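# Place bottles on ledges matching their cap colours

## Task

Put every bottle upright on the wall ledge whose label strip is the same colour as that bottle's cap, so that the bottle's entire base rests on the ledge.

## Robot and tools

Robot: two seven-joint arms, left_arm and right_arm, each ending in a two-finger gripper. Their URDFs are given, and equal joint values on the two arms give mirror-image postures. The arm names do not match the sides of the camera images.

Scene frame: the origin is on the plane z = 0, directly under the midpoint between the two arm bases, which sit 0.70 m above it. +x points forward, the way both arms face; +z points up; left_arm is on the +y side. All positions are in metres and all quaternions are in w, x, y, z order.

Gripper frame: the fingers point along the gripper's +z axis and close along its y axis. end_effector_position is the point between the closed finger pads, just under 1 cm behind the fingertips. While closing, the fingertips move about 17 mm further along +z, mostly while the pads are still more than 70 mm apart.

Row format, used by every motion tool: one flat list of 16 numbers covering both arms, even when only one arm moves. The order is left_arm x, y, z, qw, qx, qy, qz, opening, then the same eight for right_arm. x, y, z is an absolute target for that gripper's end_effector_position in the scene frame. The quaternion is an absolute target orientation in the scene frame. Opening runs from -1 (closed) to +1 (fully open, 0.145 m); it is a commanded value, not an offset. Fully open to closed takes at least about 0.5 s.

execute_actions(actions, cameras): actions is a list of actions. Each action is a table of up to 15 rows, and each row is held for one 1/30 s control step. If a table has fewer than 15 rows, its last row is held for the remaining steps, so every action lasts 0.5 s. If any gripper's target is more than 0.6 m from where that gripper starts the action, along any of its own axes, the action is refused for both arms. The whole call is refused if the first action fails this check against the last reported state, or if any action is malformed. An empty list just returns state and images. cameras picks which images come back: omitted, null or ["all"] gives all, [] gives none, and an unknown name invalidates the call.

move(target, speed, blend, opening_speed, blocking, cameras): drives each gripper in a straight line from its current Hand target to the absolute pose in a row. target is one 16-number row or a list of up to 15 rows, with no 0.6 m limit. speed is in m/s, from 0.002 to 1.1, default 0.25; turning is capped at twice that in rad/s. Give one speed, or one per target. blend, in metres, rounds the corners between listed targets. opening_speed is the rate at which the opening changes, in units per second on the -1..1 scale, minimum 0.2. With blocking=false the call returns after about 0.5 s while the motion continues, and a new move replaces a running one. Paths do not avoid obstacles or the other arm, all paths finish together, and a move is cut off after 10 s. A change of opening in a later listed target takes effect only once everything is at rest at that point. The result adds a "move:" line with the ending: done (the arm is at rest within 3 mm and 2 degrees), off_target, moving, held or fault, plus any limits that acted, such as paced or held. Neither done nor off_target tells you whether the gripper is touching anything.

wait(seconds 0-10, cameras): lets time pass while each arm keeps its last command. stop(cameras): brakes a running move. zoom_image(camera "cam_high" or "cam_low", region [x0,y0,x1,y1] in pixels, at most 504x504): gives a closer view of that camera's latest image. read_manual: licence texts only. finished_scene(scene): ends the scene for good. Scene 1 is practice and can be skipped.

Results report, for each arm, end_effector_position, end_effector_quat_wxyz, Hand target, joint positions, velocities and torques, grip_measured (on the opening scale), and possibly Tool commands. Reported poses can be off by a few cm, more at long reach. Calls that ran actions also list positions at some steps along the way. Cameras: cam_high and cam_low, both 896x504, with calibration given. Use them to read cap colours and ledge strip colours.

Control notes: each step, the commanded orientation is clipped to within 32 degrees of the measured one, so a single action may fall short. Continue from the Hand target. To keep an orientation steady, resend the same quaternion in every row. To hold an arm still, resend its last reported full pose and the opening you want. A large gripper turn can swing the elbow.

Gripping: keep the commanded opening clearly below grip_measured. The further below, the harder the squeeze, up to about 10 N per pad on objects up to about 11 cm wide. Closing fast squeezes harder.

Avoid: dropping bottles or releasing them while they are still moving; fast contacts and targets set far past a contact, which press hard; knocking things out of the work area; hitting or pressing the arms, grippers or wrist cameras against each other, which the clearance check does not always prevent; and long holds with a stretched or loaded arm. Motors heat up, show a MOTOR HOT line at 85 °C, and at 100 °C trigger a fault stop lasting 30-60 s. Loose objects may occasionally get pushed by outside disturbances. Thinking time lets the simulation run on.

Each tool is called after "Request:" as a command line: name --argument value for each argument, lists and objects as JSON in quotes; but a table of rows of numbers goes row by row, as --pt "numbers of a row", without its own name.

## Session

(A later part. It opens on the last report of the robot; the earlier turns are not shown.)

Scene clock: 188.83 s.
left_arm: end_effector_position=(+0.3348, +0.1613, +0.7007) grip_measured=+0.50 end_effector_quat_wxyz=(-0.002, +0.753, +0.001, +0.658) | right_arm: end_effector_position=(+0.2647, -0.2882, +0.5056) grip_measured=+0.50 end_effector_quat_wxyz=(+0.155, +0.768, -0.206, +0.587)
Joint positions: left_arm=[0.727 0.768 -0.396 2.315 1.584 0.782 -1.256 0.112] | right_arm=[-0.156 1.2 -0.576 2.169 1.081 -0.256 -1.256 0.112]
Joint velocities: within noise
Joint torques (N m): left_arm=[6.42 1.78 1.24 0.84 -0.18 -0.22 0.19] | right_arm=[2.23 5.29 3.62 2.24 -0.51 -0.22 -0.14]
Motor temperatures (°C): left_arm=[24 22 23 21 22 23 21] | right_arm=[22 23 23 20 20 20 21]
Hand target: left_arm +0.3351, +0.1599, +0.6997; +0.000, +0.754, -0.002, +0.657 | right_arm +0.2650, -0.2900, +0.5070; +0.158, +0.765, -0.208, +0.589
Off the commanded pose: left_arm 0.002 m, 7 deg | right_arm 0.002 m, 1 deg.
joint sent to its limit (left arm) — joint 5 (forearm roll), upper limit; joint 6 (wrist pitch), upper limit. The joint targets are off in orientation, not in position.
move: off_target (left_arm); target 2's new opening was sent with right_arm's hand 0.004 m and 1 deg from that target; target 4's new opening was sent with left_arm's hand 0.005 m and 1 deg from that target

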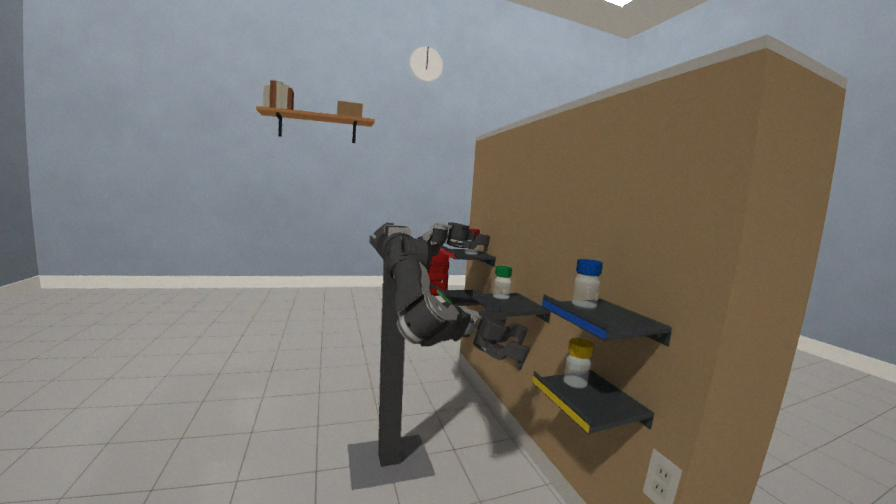

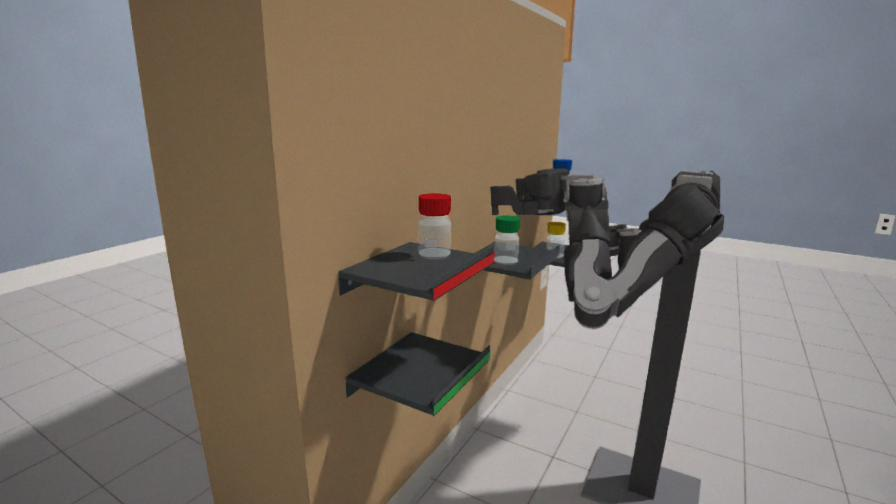

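Request:
move --pt "0.305 0.065 0.61 0 0.7933 0 0.6087 0.5 0.265 -0.29 0.507 0.158 0.765 -0.208 0.589 0.5" --pt "0.375 0.055 0.564 0 0.7933 0 0.6087 0.5 0.265 -0.29 0.507 0.158 0.765 -0.208 0.589 0.5" --pt "0.375 0.055 0.564 0 0.7933 0 0.6087 -0.7 0.265 -0.29 0.507 0.158 0.765 -0.208 0.589 0.5" --pt "0.37 0.057 0.615 0 0.7933 0 0.6087 -0.7 0.265 -0.29 0.507 0.158 0.765 -0.208 0.589 0.5" --pt "0.268 0.08 0.622 0 0.7933 0 0.6087 -0.7 0.265 -0.29 0.507 0.158 0.765 -0.208 0.589 0.5" --pt "0.25 0.18 0.58 0 0.7933 0 0.6087 -0.7 0.265 -0.29 0.507 0.158 0.765 -0.208 0.589 0.5" --pt "0.25 0.285 0.52 -0.158 0.765 0.208 0.589 -0.7 0.265 -0.29 0.507 0.158 0.765 -0.208 0.589 0.5" --pt "0.378 0.355 0.505 -0.158 0.765 0.208 0.589 -0.7 0.265 -0.29 0.507 0.158 0.765 -0.208 0.589 0.5" --speed '[0.3,0.25,0.2,0.25,0.3,0.3,0.3,0.25]' --opening_speed 1.8

Request:
zoom_image --camera "cam_low" --region '[330, 170, 630, 420]'

Scene clock: 210.53 s.
left_arm: end_effector_position=(+0.3770, +0.3562, +0.5047) grip_measured=-0.24 end_effector_quat_wxyz=(-0.160, +0.766, +0.210, +0.587) | right_arm: end_effector_position=(+0.2647, -0.2882, +0.5056) grip_measured=+0.50 end_effector_quat_wxyz=(+0.155, +0.768, -0.206, +0.587)
Joint positions: left_arm=[0.354 1.021 -0.627 1.564 1.247 -0.018 -0.824 0.058] | right_arm=[-0.156 1.2 -0.576 2.169 1.081 -0.256 -1.256 0.112]
Joint velocities: within noise
Joint torques (N m): left_arm=[6.87 4.87 2.45 2.56 -0.43 -0.57 0.25] | right_arm=[2.2 5.39 3.63 2.35 -0.53 -0.22 -0.14]
Motor temperatures (°C): left_arm=[24 21 23 21 22 23 21] | right_arm=[22 23 23 20 21 20 21]
Hand target: left_arm +0.3780, +0.3549, +0.5050; -0.158, +0.765, +0.208, +0.589 | right_arm +0.2650, -0.2900, +0.5070; +0.158, +0.765, -0.208, +0.589
Off the commanded pose: left_arm 0.002 m, 0 deg | right_arm 0.002 m, 1 deg.
move: done

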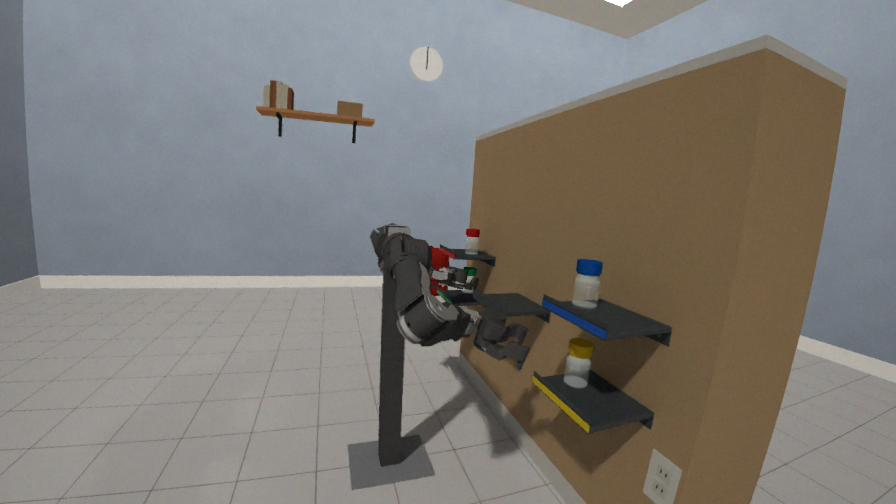

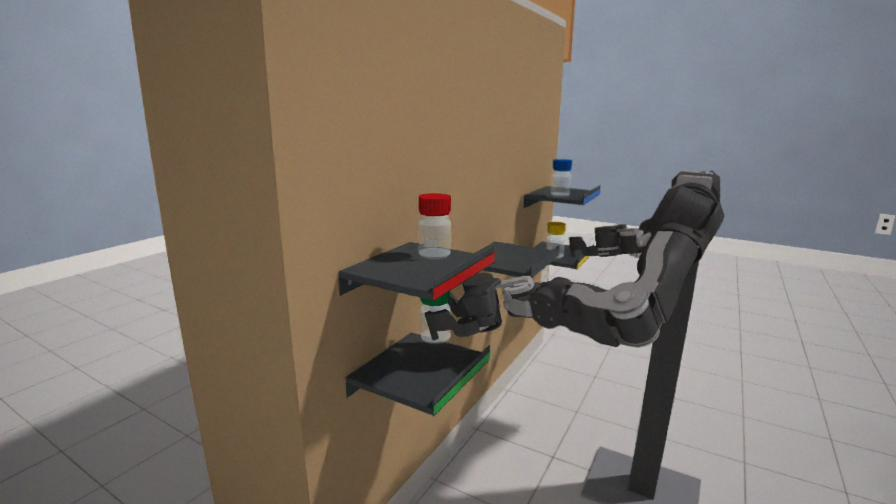

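Scaled by 1.680 from the camera's 896x504 image, which has a finer 1280x720 frame.

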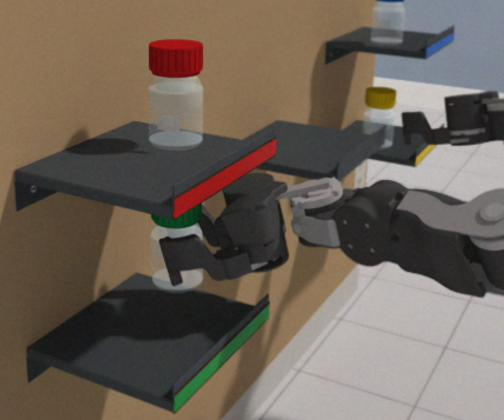

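Request:
move --pt "0.378 0.355 0.478 -0.158 0.765 0.208 0.589 -0.7 0.265 -0.29 0.507 0.158 0.765 -0.208 0.589 0.5" --pt "0.378 0.355 0.465 -0.158 0.765 0.208 0.589 -0.7 0.265 -0.29 0.507 0.158 0.765 -0.208 0.589 0.5" --pt "0.378 0.355 0.465 -0.158 0.765 0.208 0.589 0.5 0.265 -0.29 0.507 0.158 0.765 -0.208 0.589 0.5" --pt "0.275 0.295 0.50 -0.158 0.765 0.208 0.589 0.5 0.265 -0.29 0.507 0.158 0.765 -0.208 0.589 0.5" --speed '[0.2,0.1,0.2,0.25]' --opening_speed 1.8 --cameras '["cam_low"]'

Scene clock: 221.40 s.
left_arm: end_effector_position=(+0.2756, +0.2931, +0.5002) grip_measured=+0.50 end_effector_quat_wxyz=(-0.154, +0.766, +0.206, +0.589) | right_arm: end_effector_position=(+0.2647, -0.2882, +0.5056) grip_measured=+0.50 end_effector_quat_wxyz=(+0.155, +0.768, -0.206, +0.587)
Joint positions: left_arm=[-0.104 1.174 -0.595 2.102 1.094 -0.251 -1.209 0.112] | right_arm=[-0.156 1.2 -0.576 2.169 1.081 -0.256 -1.256 0.112]
Joint velocities: within noise
Joint torques (N m): left_arm=[2.94 5.18 2.33 2.8 -0.39 -0.36 -0.03] | right_arm=[2.25 5.29 3.6 2.43 -0.52 -0.23 -0.12]
Motor temperatures (°C): left_arm=[24 22 23 21 22 24 21] | right_arm=[21 23 23 20 21 20 21]
Hand target: left_arm +0.2750, +0.2950, +0.5000; -0.158, +0.765, +0.208, +0.589 | right_arm +0.2650, -0.2900, +0.5070; +0.158, +0.765, -0.208, +0.589
Off the commanded pose: left_arm 0.002 m, 0 deg | right_arm 0.002 m, 1 deg.
move: done; target 3's new opening was sent with left_arm's hand 0.009 m and 2 deg from that target
Images, in order (width x height): cam_low 896x504.

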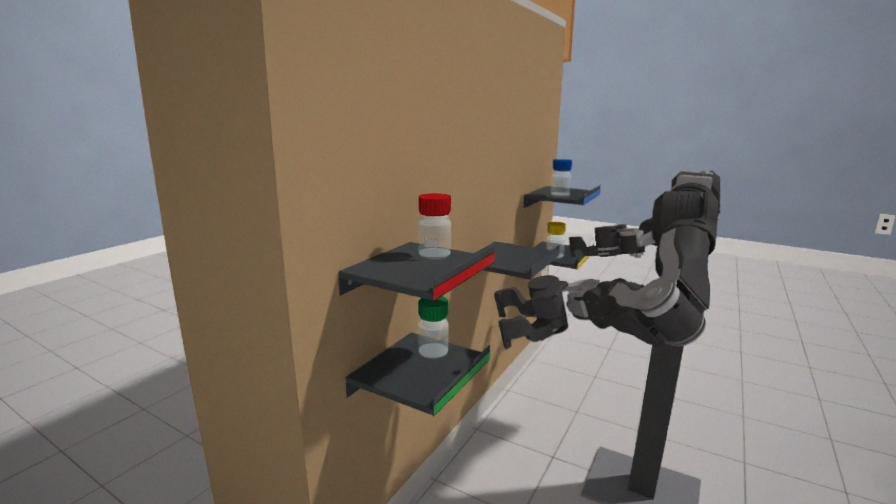

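Request:
finished_scene --scene 2

The scene is finished: the task was done.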